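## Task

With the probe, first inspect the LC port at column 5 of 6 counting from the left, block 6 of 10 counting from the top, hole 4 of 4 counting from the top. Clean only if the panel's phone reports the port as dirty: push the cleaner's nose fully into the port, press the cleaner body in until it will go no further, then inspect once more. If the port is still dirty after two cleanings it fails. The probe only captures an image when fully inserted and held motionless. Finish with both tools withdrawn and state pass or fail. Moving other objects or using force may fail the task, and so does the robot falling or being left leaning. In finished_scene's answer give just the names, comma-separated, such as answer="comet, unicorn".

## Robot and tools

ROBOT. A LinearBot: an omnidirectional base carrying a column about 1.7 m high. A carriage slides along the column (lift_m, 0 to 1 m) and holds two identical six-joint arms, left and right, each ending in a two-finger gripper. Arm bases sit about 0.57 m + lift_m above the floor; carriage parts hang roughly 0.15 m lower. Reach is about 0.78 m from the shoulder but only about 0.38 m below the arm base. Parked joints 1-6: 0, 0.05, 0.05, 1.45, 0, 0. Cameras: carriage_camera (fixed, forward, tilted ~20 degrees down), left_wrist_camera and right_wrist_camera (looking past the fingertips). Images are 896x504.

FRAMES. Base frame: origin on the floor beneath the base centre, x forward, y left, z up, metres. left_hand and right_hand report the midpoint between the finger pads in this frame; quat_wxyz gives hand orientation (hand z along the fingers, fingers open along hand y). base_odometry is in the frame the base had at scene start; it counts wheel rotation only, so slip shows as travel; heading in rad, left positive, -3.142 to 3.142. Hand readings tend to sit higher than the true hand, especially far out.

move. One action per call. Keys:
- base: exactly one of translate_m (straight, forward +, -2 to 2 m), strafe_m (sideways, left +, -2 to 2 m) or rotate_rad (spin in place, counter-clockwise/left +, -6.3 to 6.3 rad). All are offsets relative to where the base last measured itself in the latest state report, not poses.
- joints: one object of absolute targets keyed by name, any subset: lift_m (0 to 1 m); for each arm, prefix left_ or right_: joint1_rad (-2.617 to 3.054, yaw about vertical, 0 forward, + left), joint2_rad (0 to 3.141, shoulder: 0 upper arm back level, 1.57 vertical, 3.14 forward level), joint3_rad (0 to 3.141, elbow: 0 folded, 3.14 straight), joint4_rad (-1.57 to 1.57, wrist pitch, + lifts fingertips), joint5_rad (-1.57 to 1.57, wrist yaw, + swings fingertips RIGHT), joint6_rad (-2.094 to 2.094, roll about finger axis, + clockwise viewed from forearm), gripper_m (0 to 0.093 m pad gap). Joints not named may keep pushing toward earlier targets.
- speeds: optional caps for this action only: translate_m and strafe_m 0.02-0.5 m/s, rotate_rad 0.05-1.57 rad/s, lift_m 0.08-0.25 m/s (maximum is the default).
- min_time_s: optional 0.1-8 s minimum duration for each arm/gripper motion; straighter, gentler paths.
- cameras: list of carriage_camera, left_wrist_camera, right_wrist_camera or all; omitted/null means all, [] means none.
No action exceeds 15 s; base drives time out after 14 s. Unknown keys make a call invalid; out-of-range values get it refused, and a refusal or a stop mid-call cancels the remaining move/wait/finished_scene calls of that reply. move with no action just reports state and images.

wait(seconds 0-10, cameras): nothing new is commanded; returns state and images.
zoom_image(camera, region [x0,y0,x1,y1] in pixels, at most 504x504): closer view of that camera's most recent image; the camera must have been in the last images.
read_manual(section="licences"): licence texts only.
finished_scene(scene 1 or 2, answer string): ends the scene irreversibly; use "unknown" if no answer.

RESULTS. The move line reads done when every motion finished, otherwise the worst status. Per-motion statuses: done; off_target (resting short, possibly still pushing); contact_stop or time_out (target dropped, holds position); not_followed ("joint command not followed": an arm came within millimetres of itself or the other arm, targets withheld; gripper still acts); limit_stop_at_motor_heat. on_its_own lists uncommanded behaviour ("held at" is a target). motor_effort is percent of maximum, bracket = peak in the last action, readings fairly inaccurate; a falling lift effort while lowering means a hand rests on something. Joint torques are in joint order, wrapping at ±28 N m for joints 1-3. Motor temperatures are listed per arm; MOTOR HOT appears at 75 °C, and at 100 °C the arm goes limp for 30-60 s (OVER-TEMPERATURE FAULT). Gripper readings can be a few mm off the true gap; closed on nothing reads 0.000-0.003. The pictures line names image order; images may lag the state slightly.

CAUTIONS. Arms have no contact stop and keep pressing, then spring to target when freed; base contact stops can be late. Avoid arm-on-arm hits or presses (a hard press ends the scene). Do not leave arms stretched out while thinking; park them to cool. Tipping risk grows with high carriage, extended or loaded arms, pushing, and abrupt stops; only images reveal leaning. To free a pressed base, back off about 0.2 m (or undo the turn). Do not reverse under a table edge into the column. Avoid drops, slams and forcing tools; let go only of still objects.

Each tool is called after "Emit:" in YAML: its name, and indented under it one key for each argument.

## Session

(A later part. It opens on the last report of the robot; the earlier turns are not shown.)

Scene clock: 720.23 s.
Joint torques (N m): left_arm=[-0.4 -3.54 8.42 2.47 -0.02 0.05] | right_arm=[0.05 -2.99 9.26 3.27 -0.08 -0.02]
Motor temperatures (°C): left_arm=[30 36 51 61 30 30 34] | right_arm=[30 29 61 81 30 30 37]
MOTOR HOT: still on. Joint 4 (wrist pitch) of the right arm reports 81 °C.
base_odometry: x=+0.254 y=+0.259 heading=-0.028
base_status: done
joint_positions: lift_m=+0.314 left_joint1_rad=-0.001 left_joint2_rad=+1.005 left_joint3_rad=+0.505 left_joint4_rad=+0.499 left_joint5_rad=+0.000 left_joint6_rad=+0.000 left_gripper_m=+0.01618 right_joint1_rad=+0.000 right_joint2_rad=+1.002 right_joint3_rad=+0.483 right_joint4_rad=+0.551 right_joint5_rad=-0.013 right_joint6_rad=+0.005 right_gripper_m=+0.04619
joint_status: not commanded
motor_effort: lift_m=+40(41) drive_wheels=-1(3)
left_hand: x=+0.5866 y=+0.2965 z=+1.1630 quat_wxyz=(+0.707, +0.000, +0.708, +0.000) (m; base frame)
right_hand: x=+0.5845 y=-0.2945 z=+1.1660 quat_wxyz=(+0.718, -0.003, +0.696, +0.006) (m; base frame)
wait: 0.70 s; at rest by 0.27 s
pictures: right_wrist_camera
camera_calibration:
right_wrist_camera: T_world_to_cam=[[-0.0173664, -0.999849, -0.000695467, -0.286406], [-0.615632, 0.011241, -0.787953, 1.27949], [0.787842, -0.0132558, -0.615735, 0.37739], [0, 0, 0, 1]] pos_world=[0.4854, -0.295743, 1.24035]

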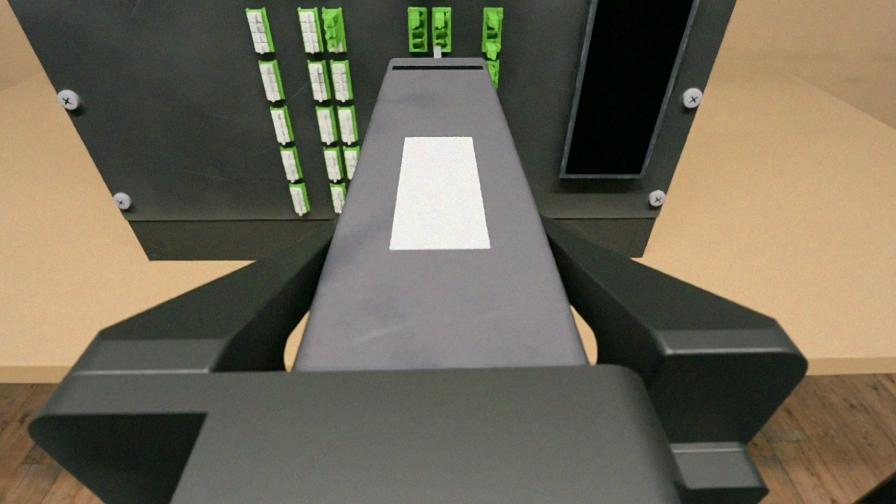

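Emit:
move:
  base: {"strafe_m": -0.0012}
  cameras: []

Emit:
wait:
  seconds: 0.7
  cameras: ["right_wrist_camera"]

Emit:
zoom_image:
  camera: "right_wrist_camera"
  region: [422, 30, 452, 54]

Scene clock: 723.90 s.
Joint torques (N m): left_arm=[-0.39 -3.59 8.44 2.49 -0.01 0.03] | right_arm=[0.06 -3.11 9.22 3.25 -0.07 0]
Motor temperatures (°C): left_arm=[30 36 51 61 30 30 34] | right_arm=[30 30 61 82 30 30 37]
move: done
MOTOR HOT: still on. Joint 4 (wrist pitch) of the right arm reports 82 °C.
base_odometry: x=+0.254 y=+0.258 heading=-0.028
base_status: done
joint_positions: lift_m=+0.314 left_joint1_rad=+0.000 left_joint2_rad=+1.005 left_joint3_rad=+0.505 left_joint4_rad=+0.499 left_joint5_rad=+0.000 left_joint6_rad=+0.000 left_gripper_m=+0.01618 right_joint1_rad=+0.000 right_joint2_rad=+1.002 right_joint3_rad=+0.483 right_joint4_rad=+0.551 right_joint5_rad=-0.013 right_joint6_rad=+0.005 right_gripper_m=+0.04619
joint_status: not commanded
motor_effort: lift_m=+40(41) drive_wheels=+3(3)
left_hand: x=+0.5866 y=+0.2967 z=+1.1630 quat_wxyz=(+0.707, +0.000, +0.708, +0.000) (m; base frame)
right_hand: x=+0.5845 y=-0.2945 z=+1.1660 quat_wxyz=(+0.718, -0.003, +0.696, +0.006) (m; base frame)
pictures: none
No camera images: "cameras" was empty.

Scene clock: 724.60 s.
Joint torques (N m): left_arm=[-0.42 -3.55 8.4 2.48 -0.02 0.05] | right_arm=[0.08 -2.96 9.28 3.29 -0.07 -0.02]
Motor temperatures (°C): left_arm=[30 36 51 61 30 30 34] | right_arm=[30 30 61 82 30 30 37]
MOTOR HOT: still on. Joint 4 (wrist pitch) of the right arm reports 82 °C.
base_odometry: x=+0.254 y=+0.258 heading=-0.028
base_status: done
joint_positions: lift_m=+0.314 left_joint1_rad=+0.000 left_joint2_rad=+1.005 left_joint3_rad=+0.505 left_joint4_rad=+0.499 left_joint5_rad=+0.000 left_joint6_rad=+0.000 left_gripper_m=+0.01618 right_joint1_rad=+0.000 right_joint2_rad=+1.002 right_joint3_rad=+0.483 right_joint4_rad=+0.551 right_joint5_rad=-0.013 right_joint6_rad=+0.005 right_gripper_m=+0.04619
joint_status: not commanded
motor_effort: lift_m=+41(41) drive_wheels=+3(3)
left_hand: x=+0.5866 y=+0.2966 z=+1.1630 quat_wxyz=(+0.707, +0.000, +0.708, +0.000) (m; base frame)
right_hand: x=+0.5845 y=-0.2945 z=+1.1660 quat_wxyz=(+0.718, -0.003, +0.696, +0.006) (m; base frame)
wait: 0.70 s; at rest by 0.27 s
pictures: right_wrist_camera
camera_calibration:
right_wrist_camera: T_world_to_cam=[[-0.0173664, -0.999849, -0.000695467, -0.286406], [-0.615632, 0.011241, -0.787953, 1.27949], [0.787842, -0.0132558, -0.615735, 0.37739], [0, 0, 0, 1]] pos_world=[0.4854, -0.295743, 1.24035]

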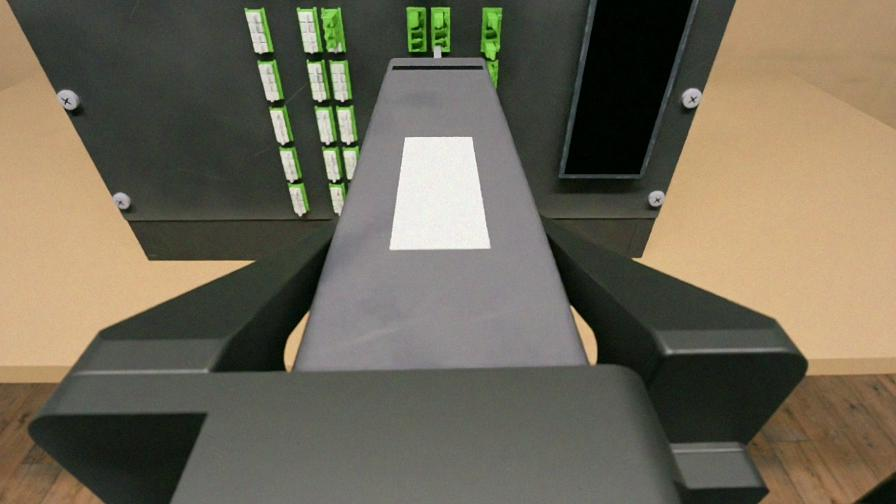

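Scaled by 16.800 from the camera's 896x504 image, which has a finer 1280x720 frame.

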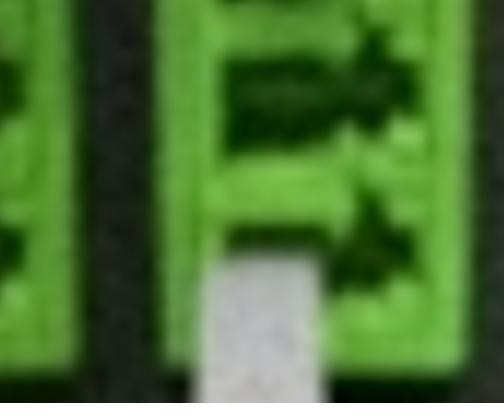

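Emit:
move:
  base: {"strafe_m": -0.0008}
  cameras: []

Emit:
wait:
  seconds: 0.6
  cameras: ["right_wrist_camera"]

Emit:
zoom_image:
  camera: "right_wrist_camera"
  region: [422, 30, 452, 54]

Scene clock: 728.10 s.
Joint torques (N m): left_arm=[-0.36 -3.51 8.44 2.46 -0.01 0.06] | right_arm=[0.06 -3.07 9.37 3.27 -0.08 -0.03]
Motor temperatures (°C): left_arm=[30 36 51 61 30 30 34] | right_arm=[30 30 61 82 30 30 37]
move: done
MOTOR HOT: still on. Joint 4 (wrist pitch) of the right arm reports 82 °C.
base_odometry: x=+0.254 y=+0.257 heading=-0.027
base_status: done
joint_positions: lift_m=+0.314 left_joint1_rad=+0.000 left_joint2_rad=+1.005 left_joint3_rad=+0.505 left_joint4_rad=+0.499 left_joint5_rad=+0.000 left_joint6_rad=+0.000 left_gripper_m=+0.01618 right_joint1_rad=+0.000 right_joint2_rad=+1.002 right_joint3_rad=+0.483 right_joint4_rad=+0.551 right_joint5_rad=-0.013 right_joint6_rad=+0.005 right_gripper_m=+0.04619
joint_status: not commanded
motor_effort: lift_m=+40(41) drive_wheels=+4(7)
left_hand: x=+0.5866 y=+0.2966 z=+1.1630 quat_wxyz=(+0.707, +0.000, +0.708, +0.000) (m; base frame)
right_hand: x=+0.5845 y=-0.2945 z=+1.1660 quat_wxyz=(+0.718, -0.003, +0.696, +0.006) (m; base frame)
pictures: none
No camera images: "cameras" was empty.

Scene clock: 728.70 s.
Joint torques (N m): left_arm=[-0.43 -3.55 8.42 2.47 -0.02 0.06] | right_arm=[0.01 -2.86 9.26 3.26 -0.07 0]
Motor temperatures (°C): left_arm=[30 36 51 61 30 30 34] | right_arm=[30 30 61 82 30 30 37]
MOTOR HOT: still on. Joint 4 (wrist pitch) of the right arm reports 82 °C.
base_odometry: x=+0.254 y=+0.257 heading=-0.027
base_status: done
joint_positions: lift_m=+0.314 left_joint1_rad=+0.000 left_joint2_rad=+1.005 left_joint3_rad=+0.505 left_joint4_rad=+0.499 left_joint5_rad=+0.000 left_joint6_rad=+0.000 left_gripper_m=+0.01618 right_joint1_rad=+0.000 right_joint2_rad=+1.002 right_joint3_rad=+0.483 right_joint4_rad=+0.551 right_joint5_rad=-0.013 right_joint6_rad=+0.005 right_gripper_m=+0.04619
joint_status: not commanded
motor_effort: lift_m=+41(41) drive_wheels=+4(7)
left_hand: x=+0.5866 y=+0.2966 z=+1.1630 quat_wxyz=(+0.707, +0.000, +0.708, +0.000) (m; base frame)
right_hand: x=+0.5845 y=-0.2945 z=+1.1660 quat_wxyz=(+0.718, -0.003, +0.696, +0.006) (m; base frame)
wait: 0.60 s; at rest by 0.27 s
pictures: right_wrist_camera
camera_calibration:
right_wrist_camera: T_world_to_cam=[[-0.0173664, -0.999849, -0.000695467, -0.286406], [-0.615632, 0.011241, -0.787953, 1.27949], [0.787842, -0.0132558, -0.615735, 0.37739], [0, 0, 0, 1]] pos_world=[0.4854, -0.295743, 1.24035]

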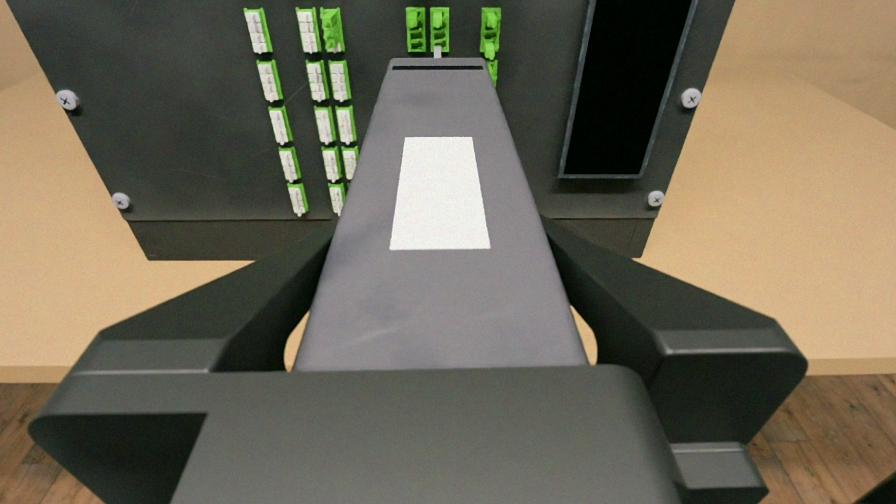

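Scaled by 16.800 from the camera's 896x504 image, which has a finer 1280x720 frame.

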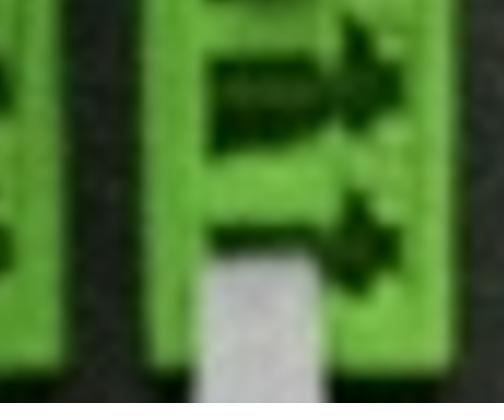

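Emit:
move:
  base: {"translate_m": 0.002}
  speeds: {"translate_m": 0.02}
  cameras: []

Emit:
wait:
  seconds: 0.6
  cameras: ["right_wrist_camera"]

Emit:
zoom_image:
  camera: "right_wrist_camera"
  region: [422, 30, 452, 54]

Scene clock: 732.70 s.
Joint torques (N m): left_arm=[-0.46 -3.6 8.46 2.47 -0.02 0.05] | right_arm=[-0.02 -2.97 9.22 3.24 -0.05 -0.04]
Motor temperatures (°C): left_arm=[30 35 51 61 30 30 34] | right_arm=[30 30 61 83 30 30 37]
move: done
MOTOR HOT: still on. Joint 4 (wrist pitch) of the right arm reports 83 °C.
base_odometry: x=+0.256 y=+0.257 heading=-0.027
base_status: done
joint_positions: lift_m=+0.314 left_joint1_rad=+0.000 left_joint2_rad=+1.005 left_joint3_rad=+0.505 left_joint4_rad=+0.499 left_joint5_rad=+0.000 left_joint6_rad=+0.000 left_gripper_m=+0.01618 right_joint1_rad=+0.000 right_joint2_rad=+1.002 right_joint3_rad=+0.483 right_joint4_rad=+0.553 right_joint5_rad=-0.013 right_joint6_rad=+0.005 right_gripper_m=+0.04619
joint_status: not commanded
motor_effort: lift_m=+40(42) drive_wheels=+4(15)
left_hand: x=+0.5866 y=+0.2966 z=+1.1631 quat_wxyz=(+0.707, +0.000, +0.707, +0.000) (m; base frame)
right_hand: x=+0.5845 y=-0.2945 z=+1.1666 quat_wxyz=(+0.719, -0.003, +0.695, +0.006) (m; base frame)
pictures: none
No camera images: "cameras" was empty.

Scene clock: 733.30 s.
Joint torques (N m): left_arm=[-0.44 -3.52 8.42 2.47 -0.03 0.05] | right_arm=[0.05 -2.95 9.31 3.27 -0.07 0.02]
Motor temperatures (°C): left_arm=[30 35 51 61 30 30 34] | right_arm=[30 30 61 83 30 30 37]
MOTOR HOT: still on. Joint 4 (wrist pitch) of the right arm reports 83 °C.
base_odometry: x=+0.256 y=+0.257 heading=-0.027
base_status: done
joint_positions: lift_m=+0.314 left_joint1_rad=+0.000 left_joint2_rad=+1.005 left_joint3_rad=+0.505 left_joint4_rad=+0.499 left_joint5_rad=+0.000 left_joint6_rad=+0.000 left_gripper_m=+0.01618 right_joint1_rad=+0.000 right_joint2_rad=+1.002 right_joint3_rad=+0.483 right_joint4_rad=+0.553 right_joint5_rad=-0.013 right_joint6_rad=+0.005 right_gripper_m=+0.04619
joint_status: not commanded
motor_effort: lift_m=+41(42) drive_wheels=+4(15)
left_hand: x=+0.5866 y=+0.2966 z=+1.1631 quat_wxyz=(+0.707, +0.000, +0.707, +0.000) (m; base frame)
right_hand: x=+0.5845 y=-0.2945 z=+1.1665 quat_wxyz=(+0.719, -0.003, +0.695, +0.006) (m; base frame)
wait: 0.60 s; at rest by 0.27 s
pictures: right_wrist_camera
camera_calibration:
right_wrist_camera: T_world_to_cam=[[-0.0173651, -0.999849, -0.000729302, -0.286366], [-0.614118, 0.0112414, -0.789134, 1.28032], [0.789023, -0.0132555, -0.614221, 0.375143], [0, 0, 0, 1]] pos_world=[0.485298, -0.295743, 1.24055]

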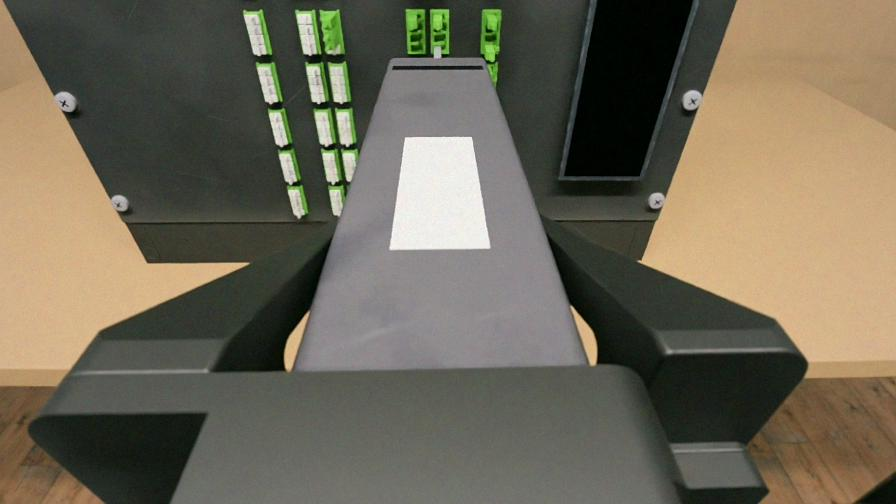

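Scaled by 16.800 from the camera's 896x504 image, which has a finer 1280x720 frame.

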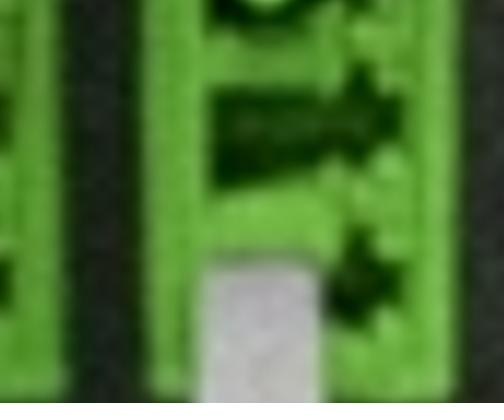

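Emit:
move:
  base: {"strafe_m": -0.0004}
  cameras: []

Emit:
move:
  base: {"translate_m": 0.002}
  speeds: {"translate_m": 0.02}
  cameras: []

Emit:
wait:
  seconds: 0.6
  cameras: ["right_wrist_camera"]

Emit:
zoom_image:
  camera: "right_wrist_camera"
  region: [422, 30, 452, 54]

Scene clock: 738.03 s.
Joint torques (N m): left_arm=[-0.49 -3.55 8.42 2.47 -0.02 0.06] | right_arm=[0.03 -2.92 9.37 3.25 -0.06 -0.01]
Motor temperatures (°C): left_arm=[30 35 51 61 30 30 34] | right_arm=[30 30 61 83 30 30 37]
move: done
MOTOR HOT: still on. Joint 4 (wrist pitch) of the right arm reports 83 °C.
base_odometry: x=+0.256 y=+0.257 heading=-0.027
base_status: done
joint_positions: lift_m=+0.314 left_joint1_rad=+0.000 left_joint2_rad=+1.005 left_joint3_rad=+0.505 left_joint4_rad=+0.499 left_joint5_rad=+0.000 left_joint6_rad=+0.000 left_gripper_m=+0.01618 right_joint1_rad=+0.000 right_joint2_rad=+1.002 right_joint3_rad=+0.483 right_joint4_rad=+0.553 right_joint5_rad=-0.013 right_joint6_rad=+0.005 right_gripper_m=+0.04619
joint_status: not commanded
motor_effort: lift_m=+40(41) drive_wheels=+4(7)
left_hand: x=+0.5866 y=+0.2966 z=+1.1631 quat_wxyz=(+0.707, +0.000, +0.707, +0.000) (m; base frame)
right_hand: x=+0.5845 y=-0.2945 z=+1.1665 quat_wxyz=(+0.719, -0.003, +0.695, +0.006) (m; base frame)
pictures: none
No camera images: "cameras" was empty.

Scene clock: 738.73 s.
Joint torques (N m): left_arm=[-0.4 -3.58 8.4 2.48 -0.02 0.06] | right_arm=[-0.03 -2.99 9.25 3.24 -0.05 0]
Motor temperatures (°C): left_arm=[30 35 51 61 30 30 34] | right_arm=[30 30 61 83 30 30 37]
move: done
MOTOR HOT: still on. Joint 4 (wrist pitch) of the right arm reports 83 °C.
base_odometry: x=+0.258 y=+0.257 heading=-0.026
base_status: done
joint_positions: lift_m=+0.314 left_joint1_rad=+0.000 left_joint2_rad=+1.005 left_joint3_rad=+0.505 left_joint4_rad=+0.499 left_joint5_rad=+0.000 left_joint6_rad=+0.000 left_gripper_m=+0.01618 right_joint1_rad=+0.000 right_joint2_rad=+1.002 right_joint3_rad=+0.483 right_joint4_rad=+0.553 right_joint5_rad=-0.013 right_joint6_rad=+0.005 right_gripper_m=+0.04619
joint_status: not commanded
motor_effort: lift_m=+40(41) drive_wheels=+4(12)
left_hand: x=+0.5866 y=+0.2966 z=+1.1631 quat_wxyz=(+0.707, +0.000, +0.707, +0.000) (m; base frame)
right_hand: x=+0.5845 y=-0.2945 z=+1.1665 quat_wxyz=(+0.719, -0.003, +0.695, +0.006) (m; base frame)
pictures: none
No camera images: "cameras" was empty.

Scene clock: 739.33 s.
Joint torques (N m): left_arm=[-0.35 -3.51 8.44 2.46 -0.03 0.05] | right_arm=[-0.06 -2.93 9.28 3.25 -0.08 -0.03]
Motor temperatures (°C): left_arm=[30 35 51 61 30 30 34] | right_arm=[30 30 61 83 30 30 37]
MOTOR HOT: still on. Joint 4 (wrist pitch) of the right arm reports 83 °C.
base_odometry: x=+0.258 y=+0.257 heading=-0.026
base_status: done
joint_positions: lift_m=+0.314 left_joint1_rad=+0.000 left_joint2_rad=+1.005 left_joint3_rad=+0.505 left_joint4_rad=+0.499 left_joint5_rad=+0.000 left_joint6_rad=+0.000 left_gripper_m=+0.01618 right_joint1_rad=+0.000 right_joint2_rad=+1.002 right_joint3_rad=+0.483 right_joint4_rad=+0.553 right_joint5_rad=-0.013 right_joint6_rad=+0.005 right_gripper_m=+0.04619
joint_status: not commanded
motor_effort: lift_m=+41(41) drive_wheels=+4(12)
left_hand: x=+0.5866 y=+0.2966 z=+1.1631 quat_wxyz=(+0.707, +0.000, +0.707, +0.000) (m; base frame)
right_hand: x=+0.5845 y=-0.2945 z=+1.1665 quat_wxyz=(+0.719, -0.003, +0.695, +0.006) (m; base frame)
wait: 0.60 s; at rest by 0.27 s
pictures: right_wrist_camera
camera_calibration:
right_wrist_camera: T_world_to_cam=[[-0.0173651, -0.999849, -0.000729302, -0.286366], [-0.614118, 0.0112414, -0.789134, 1.28032], [0.789023, -0.0132555, -0.614221, 0.375143], [0, 0, 0, 1]] pos_world=[0.485298, -0.295743, 1.24055]

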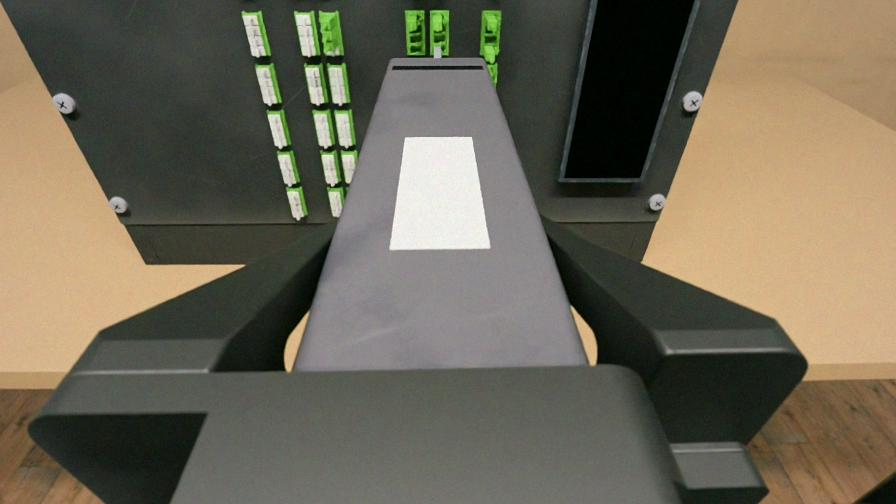

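Scaled by 16.800 from the camera's 896x504 image, which has a finer 1280x720 frame.

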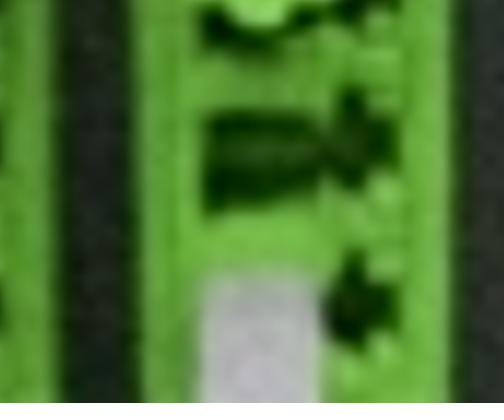

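Emit:
move:
  joints: {"lift_m":0.3134}
  cameras: []

Emit:
move:
  base: {"translate_m": 0.0025}
  speeds: {"translate_m": 0.02}
  cameras: []

Emit:
wait:
  seconds: 0.6
  cameras: ["right_wrist_camera"]

Emit:
zoom_image:
  camera: "right_wrist_camera"
  region: [422, 30, 452, 54]

Scene clock: 743.33 s.
Joint torques (N m): left_arm=[-0.39 -3.52 8.39 2.47 -0.03 0.05] | right_arm=[0.05 -2.93 9.37 3.24 -0.09 -0.02]
Motor temperatures (°C): left_arm=[30 35 51 61 30 30 34] | right_arm=[30 30 61 83 30 30 37]
move: done
MOTOR HOT: still on. Joint 4 (wrist pitch) of the right arm reports 83 °C.
base_odometry: x=+0.258 y=+0.257 heading=-0.026
base_status: not commanded
joint_positions: lift_m=+0.314 left_joint1_rad=+0.000 left_joint2_rad=+1.005 left_joint3_rad=+0.505 left_joint4_rad=+0.499 left_joint5_rad=+0.000 left_joint6_rad=+0.000 left_gripper_m=+0.01618 right_joint1_rad=+0.000 right_joint2_rad=+1.002 right_joint3_rad=+0.483 right_joint4_rad=+0.553 right_joint5_rad=-0.013 right_joint6_rad=+0.005 right_gripper_m=+0.04619
joint_status: all done
motor_effort: lift_m=+35(36) drive_wheels=+4(4)
left_hand: x=+0.5866 y=+0.2966 z=+1.1630 quat_wxyz=(+0.707, +0.000, +0.707, +0.000) (m; base frame)
right_hand: x=+0.5845 y=-0.2945 z=+1.1664 quat_wxyz=(+0.719, -0.003, +0.695, +0.006) (m; base frame)
pictures: none
No camera images: "cameras" was empty.

Scene clock: 743.93 s.
Joint torques (N m): left_arm=[-0.42 -3.54 8.31 2.49 -0.02 0.05] | right_arm=[0.02 -3.37 9.1 3.24 -0.05 -0.04]
Motor temperatures (°C): left_arm=[30 35 51 61 30 30 34] | right_arm=[30 30 61 83 30 30 37]
move: done
MOTOR HOT: still on. Joint 4 (wrist pitch) of the right arm reports 83 °C.
base_odometry: x=+0.261 y=+0.257 heading=-0.026
base_status: done
joint_positions: lift_m=+0.314 left_joint1_rad=+0.000 left_joint2_rad=+1.005 left_joint3_rad=+0.505 left_joint4_rad=+0.500 left_joint5_rad=+0.000 left_joint6_rad=+0.000 left_gripper_m=+0.01618 right_joint1_rad=+0.000 right_joint2_rad=+1.006 right_joint3_rad=+0.485 right_joint4_rad=+0.553 right_joint5_rad=-0.013 right_joint6_rad=+0.005 right_gripper_m=+0.04619
joint_status: not commanded
motor_effort: lift_m=+36(36) drive_wheels=+2(12)
left_hand: x=+0.5866 y=+0.2966 z=+1.1631 quat_wxyz=(+0.707, +0.000, +0.707, +0.000) (m; base frame)
right_hand: x=+0.5853 y=-0.2945 z=+1.1662 quat_wxyz=(+0.718, -0.003, +0.696, +0.006) (m; base frame)
pictures: none
No camera images: "cameras" was empty.

Scene clock: 744.53 s.
Joint torques (N m): left_arm=[-0.42 -3.54 8.44 2.47 -0.02 0.05] | right_arm=[0.03 -3.34 9.07 3.24 -0.07 -0.05]
Motor temperatures (°C): left_arm=[30 35 51 61 30 30 34] | right_arm=[30 30 62 83 30 30 37]
MOTOR HOT: still on. Joint 4 (wrist pitch) of the right arm reports 83 °C.
base_odometry: x=+0.261 y=+0.257 heading=-0.026
base_status: done
joint_positions: lift_m=+0.314 left_joint1_rad=+0.000 left_joint2_rad=+1.005 left_joint3_rad=+0.505 left_joint4_rad=+0.500 left_joint5_rad=+0.000 left_joint6_rad=+0.000 left_gripper_m=+0.01618 right_joint1_rad=+0.000 right_joint2_rad=+1.006 right_joint3_rad=+0.485 right_joint4_rad=+0.553 right_joint5_rad=-0.013 right_joint6_rad=+0.005 right_gripper_m=+0.04619
joint_status: not commanded
motor_effort: lift_m=+35(36) drive_wheels=+2(12)
left_hand: x=+0.5866 y=+0.2966 z=+1.1631 quat_wxyz=(+0.707, +0.000, +0.707, +0.000) (m; base frame)
right_hand: x=+0.5853 y=-0.2945 z=+1.1662 quat_wxyz=(+0.718, -0.003, +0.696, +0.006) (m; base frame)
wait: 0.60 s; at rest by 0.27 s
pictures: right_wrist_camera
camera_calibration:
right_wrist_camera: T_world_to_cam=[[-0.0173661, -0.999849, -0.000709585, -0.286375], [-0.615018, 0.0112416, -0.788433, 1.28028], [0.788322, -0.0132556, -0.61512, 0.375765], [0, 0, 0, 1]] pos_world=[0.486199, -0.295743, 1.24035]

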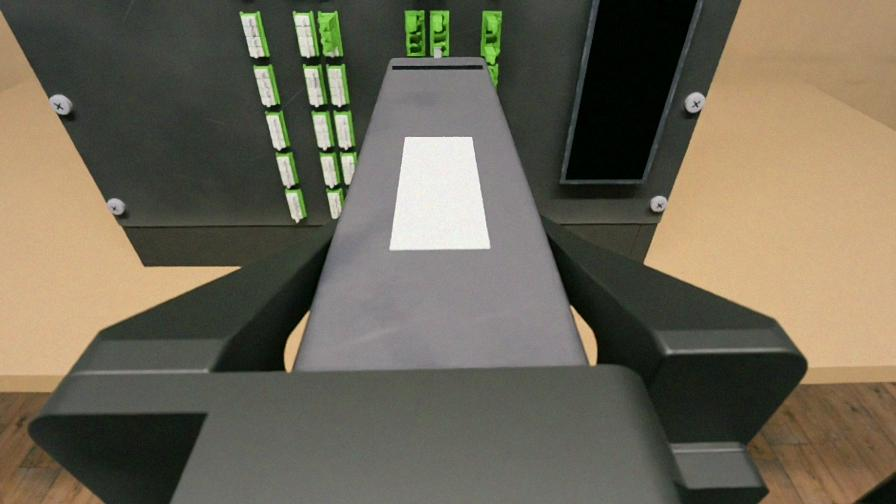

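Scaled by 16.800 from the camera's 896x504 image, which has a finer 1280x720 frame.

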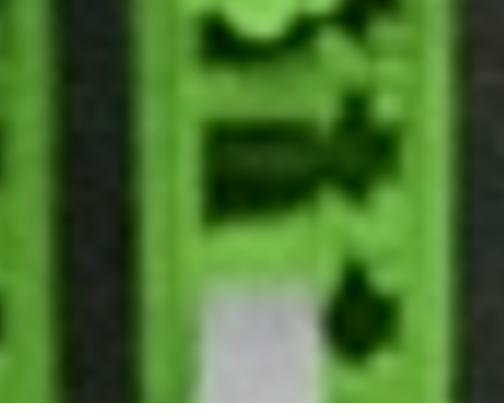

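Emit:
move:
  base: {"translate_m": 0.0025}
  speeds: {"translate_m": 0.02}
  cameras: []

Emit:
move:
  base: {"translate_m": 0.0025}
  speeds: {"translate_m": 0.02}
  cameras: ["right_wrist_camera"]

Scene clock: 746.73 s.
Joint torques (N m): left_arm=[-0.39 -3.55 8.43 2.46 -0.02 0.05] | right_arm=[-0.06 -2.25 9.22 3.36 -0.07 0.01]
Motor temperatures (°C): left_arm=[30 35 51 61 30 30 34] | right_arm=[30 30 62 83 30 30 37]
move: done
MOTOR HOT: still on. Joint 4 (wrist pitch) of the right arm reports 83 °C.
base_odometry: x=+0.263 y=+0.257 heading=-0.026
base_status: done
joint_positions: lift_m=+0.314 left_joint1_rad=+0.000 left_joint2_rad=+1.005 left_joint3_rad=+0.505 left_joint4_rad=+0.500 left_joint5_rad=+0.000 left_joint6_rad=+0.000 left_gripper_m=+0.01618 right_joint1_rad=+0.000 right_joint2_rad=+0.995 right_joint3_rad=+0.485 right_joint4_rad=+0.541 right_joint5_rad=-0.013 right_joint6_rad=+0.005 right_gripper_m=+0.04619
joint_status: not commanded
motor_effort: lift_m=+35(36) drive_wheels=+4(12)
left_hand: x=+0.5866 y=+0.2966 z=+1.1632 quat_wxyz=(+0.707, +0.000, +0.707, +0.000) (m; base frame)
right_hand: x=+0.5835 y=-0.2945 z=+1.1670 quat_wxyz=(+0.718, -0.003, +0.696, +0.006) (m; base frame)
pictures: none
No camera images: "cameras" was empty.

Scene clock: 747.27 s.
Joint torques (N m): left_arm=[-0.42 -3.55 8.39 2.46 -0.03 0.05] | right_arm=[0.03 -1.1 9.2 3.55 -0.06 -0.02]
Motor temperatures (°C): left_arm=[30 35 51 61 30 30 34] | right_arm=[30 30 63 83 30 30 37]
move: done
MOTOR HOT: still on. Joint 4 (wrist pitch) of the right arm reports 83 °C.
base_odometry: x=+0.265 y=+0.256 heading=-0.026
base_status: done
joint_positions: lift_m=+0.314 left_joint1_rad=+0.000 left_joint2_rad=+1.005 left_joint3_rad=+0.505 left_joint4_rad=+0.500 left_joint5_rad=+0.000 left_joint6_rad=+0.000 left_gripper_m=+0.01618 right_joint1_rad=+0.000 right_joint2_rad=+0.982 right_joint3_rad=+0.485 right_joint4_rad=+0.526 right_joint5_rad=-0.013 right_joint6_rad=+0.005 right_gripper_m=+0.04619
joint_status: not commanded
motor_effort: lift_m=+37(37) drive_wheels=+5(17)
left_hand: x=+0.5866 y=+0.2966 z=+1.1632 quat_wxyz=(+0.707, +0.000, +0.707, +0.000) (m; base frame)
right_hand: x=+0.5817 y=-0.2945 z=+1.1677 quat_wxyz=(+0.717, -0.003, +0.697, +0.006) (m; base frame)
pictures: right_wrist_camera
camera_calibration:
right_wrist_camera: T_world_to_cam=[[-0.0173683, -0.999849, -0.000649658, -0.286506], [-0.617711, 0.0112411, -0.786325, 1.27837], [0.786214, -0.0132558, -0.617813, 0.383973], [0, 0, 0, 1]] pos_world=[0.482803, -0.295743, 1.24225]

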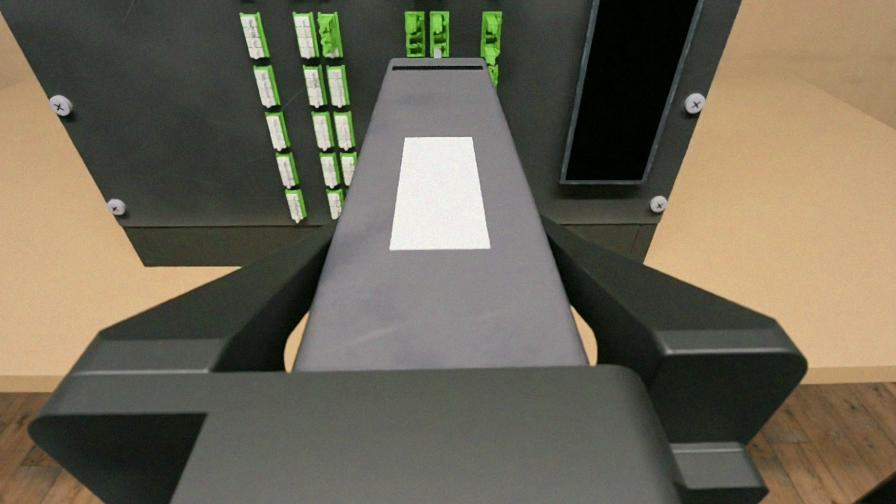

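Emit:
wait:
  seconds: 0.5
  cameras: ["right_wrist_camera"]

Emit:
zoom_image:
  camera: "right_wrist_camera"
  region: [422, 30, 452, 54]

Emit:
zoom_image:
  camera: "right_wrist_camera"
  region: [40, 90, 80, 130]

Emit:
zoom_image:
  camera: "right_wrist_camera"
  region: [95, 190, 135, 230]

Emit:
zoom_image:
  camera: "right_wrist_camera"
  region: [670, 80, 710, 120]

Emit:
zoom_image:
  camera: "right_wrist_camera"
  region: [635, 180, 675, 220]

Emit:
move:
  base: {"translate_m": -0.08}
  speeds: {"translate_m": 0.05}
  cameras: []

Emit:
move:
  joints: {"right_joint2_rad":0.7,"right_joint3_rad":0.4,"right_joint4_rad":1.2}
  min_time_s: 2
  cameras: []

Scene clock: 756.53 s.
Joint torques (N m): left_arm=[-0.4 -3.52 8.44 2.46 -0.03 0.05] | right_arm=[0.01 -1.06 9.11 3.55 -0.06 -0.02]
Motor temperatures (°C): left_arm=[30 35 51 61 30 30 34] | right_arm=[30 29 65 86 30 30 37]
MOTOR HOT: still on. Joint 4 (wrist pitch) of the right arm reports 86 °C.
base_odometry: x=+0.265 y=+0.256 heading=-0.026
base_status: done
joint_positions: lift_m=+0.314 left_joint1_rad=+0.000 left_joint2_rad=+1.005 left_joint3_rad=+0.505 left_joint4_rad=+0.500 left_joint5_rad=+0.000 left_joint6_rad=+0.000 left_gripper_m=+0.01618 right_joint1_rad=+0.000 right_joint2_rad=+0.982 right_joint3_rad=+0.485 right_joint4_rad=+0.526 right_joint5_rad=-0.013 right_joint6_rad=+0.005 right_gripper_m=+0.04619
joint_status: not commanded
motor_effort: lift_m=+35(37) drive_wheels=+5(17)
left_hand: x=+0.5866 y=+0.2966 z=+1.1632 quat_wxyz=(+0.707, +0.000, +0.707, +0.000) (m; base frame)
right_hand: x=+0.5817 y=-0.2945 z=+1.1677 quat_wxyz=(+0.717, -0.003, +0.697, +0.006) (m; base frame)
wait: 0.50 s; at rest from the start
pictures: right_wrist_camera
camera_calibration:
right_wrist_camera: T_world_to_cam=[[-0.01739, -0.999848, -0.00100952, -0.286049], [-0.617709, 0.0115375, -0.786322, 1.27845], [0.786214, -0.0130506, -0.617816, 0.384038], [0, 0, 0, 1]] pos_world=[0.482803, -0.295743, 1.24225]

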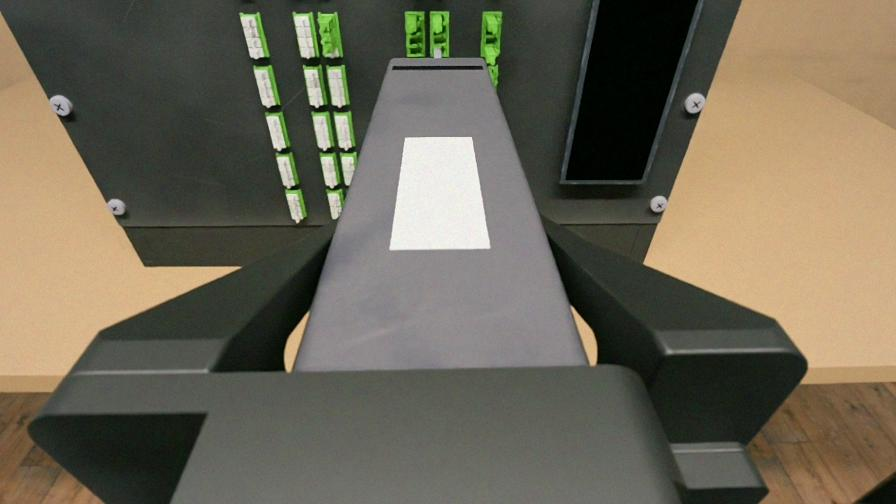

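Scaled by 16.800 from the camera's 896x504 image, which has a finer 1280x720 frame.

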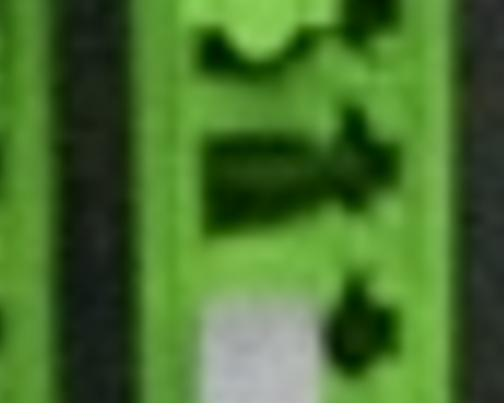

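Scaled by 12.600 from the camera's 896x504 image, which has a finer 1280x720 frame.

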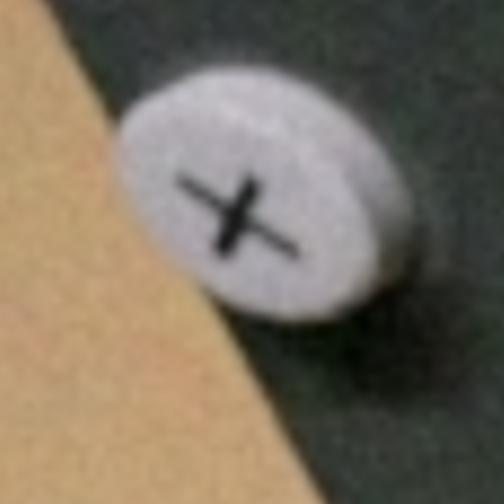

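Scaled by 12.600 from the camera's 896x504 image, which has a finer 1280x720 frame.

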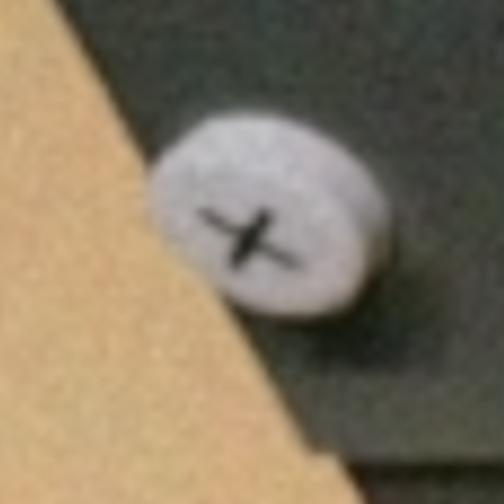

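Scaled by 12.600 from the camera's 896x504 image, which has a finer 1280x720 frame.

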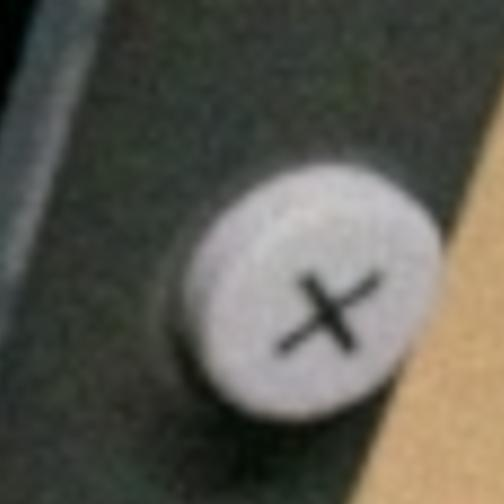

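Scaled by 12.600 from the camera's 896x504 image, which has a finer 1280x720 frame.

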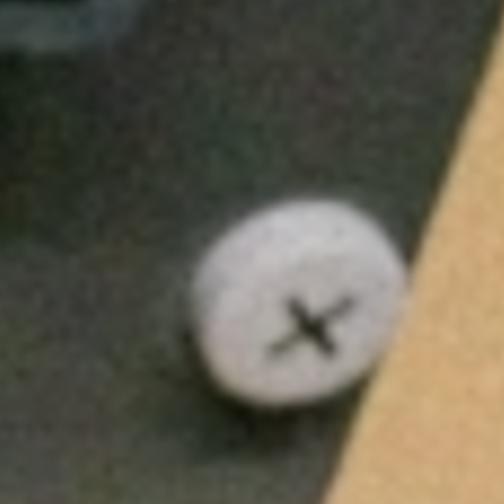

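Scene clock: 758.63 s.
Joint torques (N m): left_arm=[-0.49 -3.56 8.43 2.48 -0.03 0.05] | right_arm=[-0.08 -4.67 8.29 3.24 -0.05 -0.03]
Motor temperatures (°C): left_arm=[30 35 51 61 30 30 34] | right_arm=[30 29 65 85 30 30 37]
move: done
MOTOR HOT: still on. Joint 4 (wrist pitch) of the right arm reports 85 °C.
base_odometry: x=+0.186 y=+0.258 heading=-0.026
base_status: done
joint_positions: lift_m=+0.314 left_joint1_rad=+0.000 left_joint2_rad=+1.005 left_joint3_rad=+0.505 left_joint4_rad=+0.500 left_joint5_rad=+0.000 left_joint6_rad=+0.000 left_gripper_m=+0.01618 right_joint1_rad=+0.000 right_joint2_rad=+1.018 right_joint3_rad=+0.494 right_joint4_rad=+0.553 right_joint5_rad=-0.013 right_joint6_rad=+0.005 right_gripper_m=+0.04619
joint_status: not commanded
motor_effort: lift_m=+34(37) drive_wheels=+6(14)
left_hand: x=+0.5866 y=+0.2966 z=+1.1632 quat_wxyz=(+0.707, +0.000, +0.707, +0.000) (m; base frame)
right_hand: x=+0.5878 y=-0.2945 z=+1.1663 quat_wxyz=(+0.717, -0.003, +0.697, +0.006) (m; base frame)
pictures: none
No camera images: "cameras" was empty.

Scene clock: 760.97 s.
Joint torques (N m): left_arm=[-0.42 -3.54 8.42 2.46 -0.02 0.06] | right_arm=[-0.03 -1.11 5.52 2 -0.06 -0.04]
Motor temperatures (°C): left_arm=[30 35 51 61 30 30 34] | right_arm=[30 30 65 84 30 30 37]
move: off_target
MOTOR HOT: still on. Joint 4 (wrist pitch) of the right arm reports 84 °C.
base_odometry: x=+0.186 y=+0.258 heading=-0.026
base_status: not commanded
joint_positions: lift_m=+0.314 left_joint1_rad=+0.000 left_joint2_rad=+1.005 left_joint3_rad=+0.505 left_joint4_rad=+0.500 left_joint5_rad=+0.000 left_joint6_rad=+0.000 left_gripper_m=+0.01618 right_joint1_rad=+0.000 right_joint2_rad=+0.714 right_joint3_rad=+0.400 right_joint4_rad=+1.148 right_joint5_rad=-0.013 right_joint6_rad=+0.005 right_gripper_m=+0.04619
joint_status: right_joint4_rad off_target (ended at +1.148, target +1.200); the others done
motor_effort: lift_m=+36(37) drive_wheels=+6(6)
left_hand: x=+0.5866 y=+0.2966 z=+1.1632 quat_wxyz=(+0.707, +0.000, +0.707, +0.000) (m; base frame)
right_hand: x=+0.4558 y=-0.2945 z=+1.3416 quat_wxyz=(+0.933, -0.005, +0.360, +0.005) (m; base frame)
pictures: none
No camera images: "cameras" was empty.

Emit:
move:
  joints: {"left_joint1_rad":-0.81,"left_joint2_rad":1.69,"left_joint3_rad":0.554,"left_joint4_rad":1.336}
  min_time_s: 3

Scene clock: 815.80 s.
Joint torques (N m): left_arm=[-0.99 -5.86 8.76 2.48 -0.01 0.06] | right_arm=[-0.02 -1.26 5.45 1.97 -0.05 -0.02]
Motor temperatures (°C): left_arm=[30 35 52 61 30 30 34] | right_arm=[30 29 58 69 30 30 37]
move: done
MOTOR HOT: cleared for the motors of the right arm.
base_odometry: x=+0.186 y=+0.258 heading=-0.026
base_status: not commanded
joint_positions: lift_m=+0.314 left_joint1_rad=-0.804 left_joint2_rad=+1.670 left_joint3_rad=+0.532 left_joint4_rad=+1.322 left_joint5_rad=+0.000 left_joint6_rad=+0.000 left_gripper_m=+0.01618 right_joint1_rad=+0.000 right_joint2_rad=+0.714 right_joint3_rad=+0.400 right_joint4_rad=+1.150 right_joint5_rad=-0.013 right_joint6_rad=+0.005 right_gripper_m=+0.04619
joint_status: all done
motor_effort: lift_m=+36(37) drive_wheels=+6(6)
left_hand: x=+0.5275 y=-0.0237 z=+1.1154 quat_wxyz=(+0.708, +0.250, +0.589, -0.301) (m; base frame)
right_hand: x=+0.4554 y=-0.2945 z=+1.3419 quat_wxyz=(+0.933, -0.005, +0.359, +0.005) (m; base frame)
pictures: carriage_camera, left_wrist_camera, right_wrist_camera
camera_calibration:
carriage_camera: T_world_to_cam=[[0.0462105, -0.998783, 0.0172131, -0.0307668], [-0.373918, -0.0332736, -0.926865, 1.26], [0.92631, 0.0363946, -0.375001, 0.380491], [0, 0, 0, 1]] pos_world=[0.120105, -0.0026525, 1.31106]
left_wrist_camera: T_world_to_cam=[[-0.720912, -0.692702, 0.0212405, 0.333143], [-0.300711, 0.28505, -0.91012, 1.18647], [0.624387, -0.662504, -0.413799, 0.243337], [0, 0, 0, 1]] pos_world=[0.445014, 0.0537779, 1.17344]
right_wrist_camera: T_world_to_cam=[[-0.0113122, -0.999849, -0.0131608, -0.27453], [0.140833, 0.0114373, -0.989967, 1.26529], [0.989969, -0.0130522, 0.140682, -0.519658], [0, 0, 0, 1]] pos_world=[0.333146, -0.295743, 1.32209]

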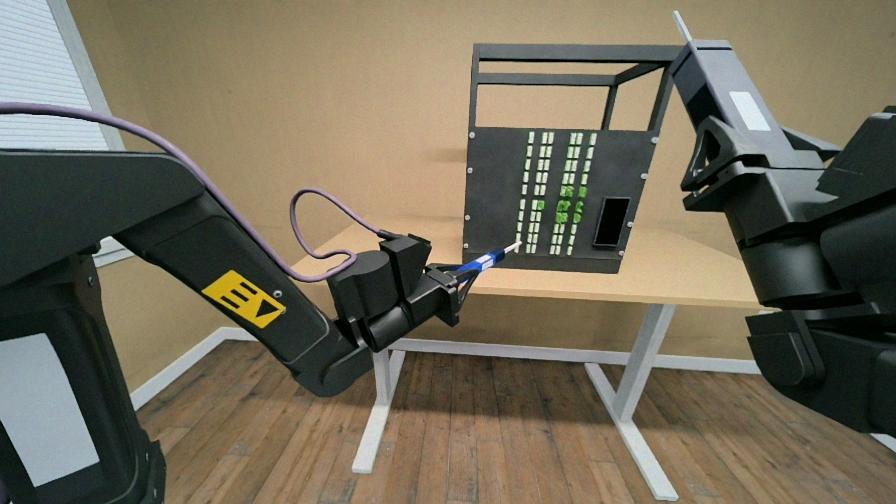

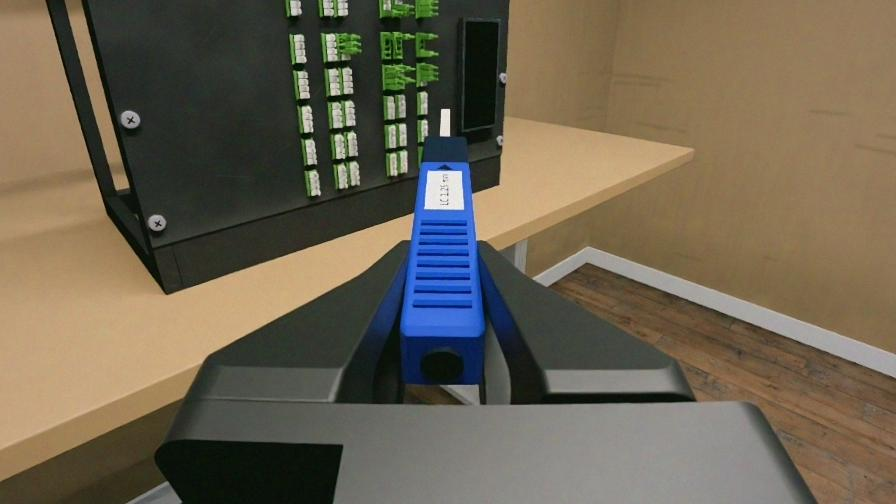

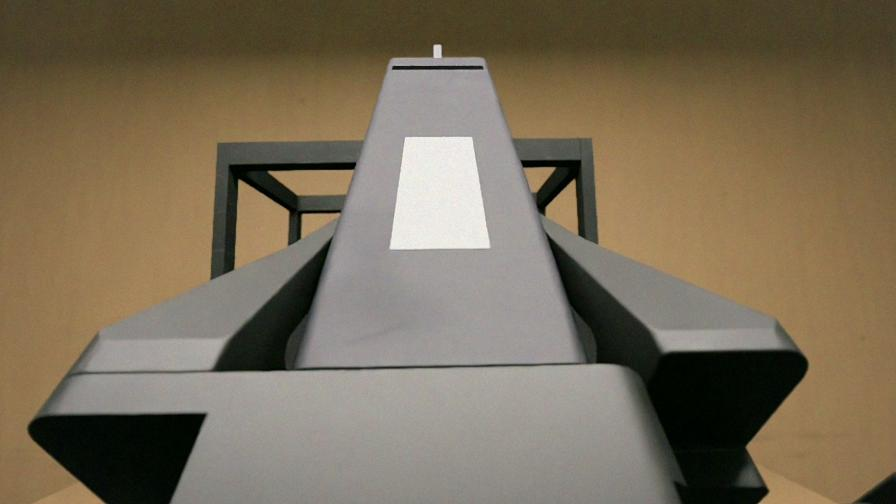

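Emit:
zoom_image:
  camera: "left_wrist_camera"
  region: [365, 0, 455, 100]

Emit:
zoom_image:
  camera: "carriage_camera"
  region: [660, 0, 760, 130]

Scaled by 5.040 from the camera's 896x504 image, which has a finer 1280x720 frame.

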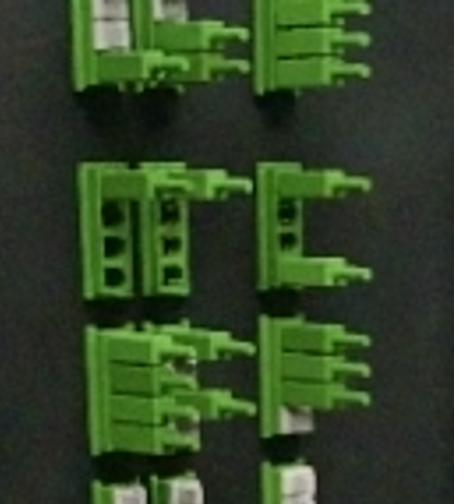

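Scaled by 3.877 from the camera's 896x504 image, which has a finer 1280x720 frame.

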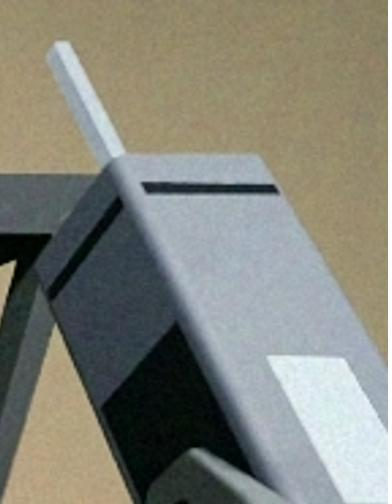

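Emit:
move:
  joints: {"right_joint2_rad":1.0,"right_joint3_rad":0.525,"right_joint4_rad":0.618}
  min_time_s: 2
  cameras: ["carriage_camera","left_wrist_camera"]

Emit:
zoom_image:
  camera: "left_wrist_camera"
  region: [400, 0, 700, 200]

Emit:
zoom_image:
  camera: "carriage_camera"
  region: [560, 170, 720, 290]

Scene clock: 830.67 s.
Joint torques (N m): left_arm=[-0.98 -5.83 8.72 2.48 -0.02 0.05] | right_arm=[0.09 -2.85 9.59 3.23 -0.06 0]
Motor temperatures (°C): left_arm=[30 36 51 60 30 30 34] | right_arm=[30 29 58 68 30 30 37]
move: off_target
base_odometry: x=+0.186 y=+0.258 heading=-0.026
base_status: not commanded
joint_positions: lift_m=+0.314 left_joint1_rad=-0.804 left_joint2_rad=+1.670 left_joint3_rad=+0.532 left_joint4_rad=+1.323 left_joint5_rad=+0.000 left_joint6_rad=+0.000 left_gripper_m=+0.01618 right_joint1_rad=+0.000 right_joint2_rad=+1.001 right_joint3_rad=+0.479 right_joint4_rad=+0.557 right_joint5_rad=-0.013 right_joint6_rad=+0.005 right_gripper_m=+0.04619
joint_status: right_joint4_rad off_target (ended at +0.557, target +0.618); the others done
motor_effort: lift_m=+35(37) drive_wheels=+6(6)
left_hand: x=+0.5275 y=-0.0237 z=+1.1157 quat_wxyz=(+0.708, +0.250, +0.588, -0.301) (m; base frame)
right_hand: x=+0.5841 y=-0.2945 z=+1.1663 quat_wxyz=(+0.720, -0.003, +0.694, +0.006) (m; base frame)
pictures: carriage_camera, left_wrist_camera
camera_calibration:
carriage_camera: T_world_to_cam=[[0.0462105, -0.998783, 0.0172131, -0.0307668], [-0.373918, -0.0332736, -0.926865, 1.26], [0.92631, 0.0363946, -0.375001, 0.380491], [0, 0, 0, 1]] pos_world=[0.120105, -0.0026525, 1.31106]
left_wrist_camera: T_world_to_cam=[[-0.720931, -0.692682, 0.0212164, 0.333172], [-0.299952, 0.284293, -0.910608, 1.18686], [0.62473, -0.662849, -0.412727, 0.242155], [0, 0, 0, 1]] pos_world=[0.444914, 0.0538783, 1.17364]

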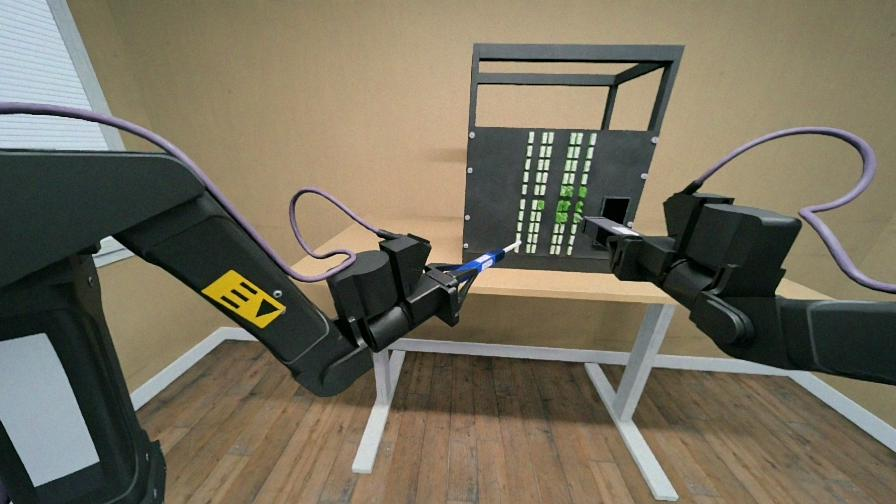

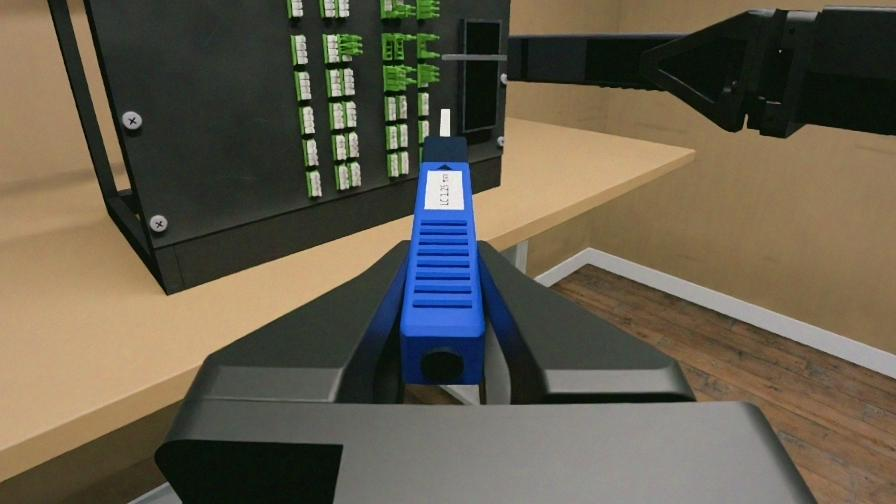

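Scaled by 1.680 from the camera's 896x504 image, which has a finer 1280x720 frame.

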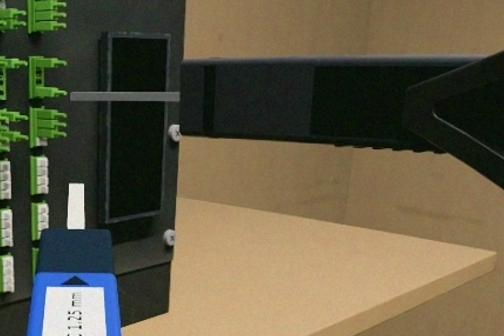

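Scaled by 3.150 from the camera's 896x504 image, which has a finer 1280x720 frame.

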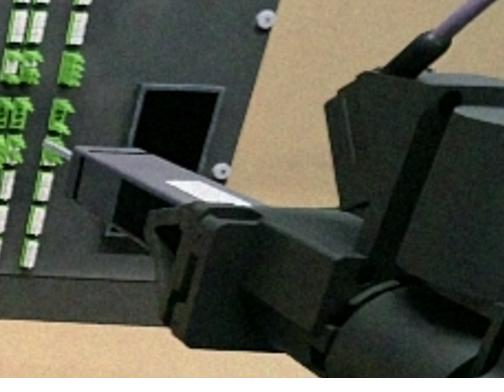

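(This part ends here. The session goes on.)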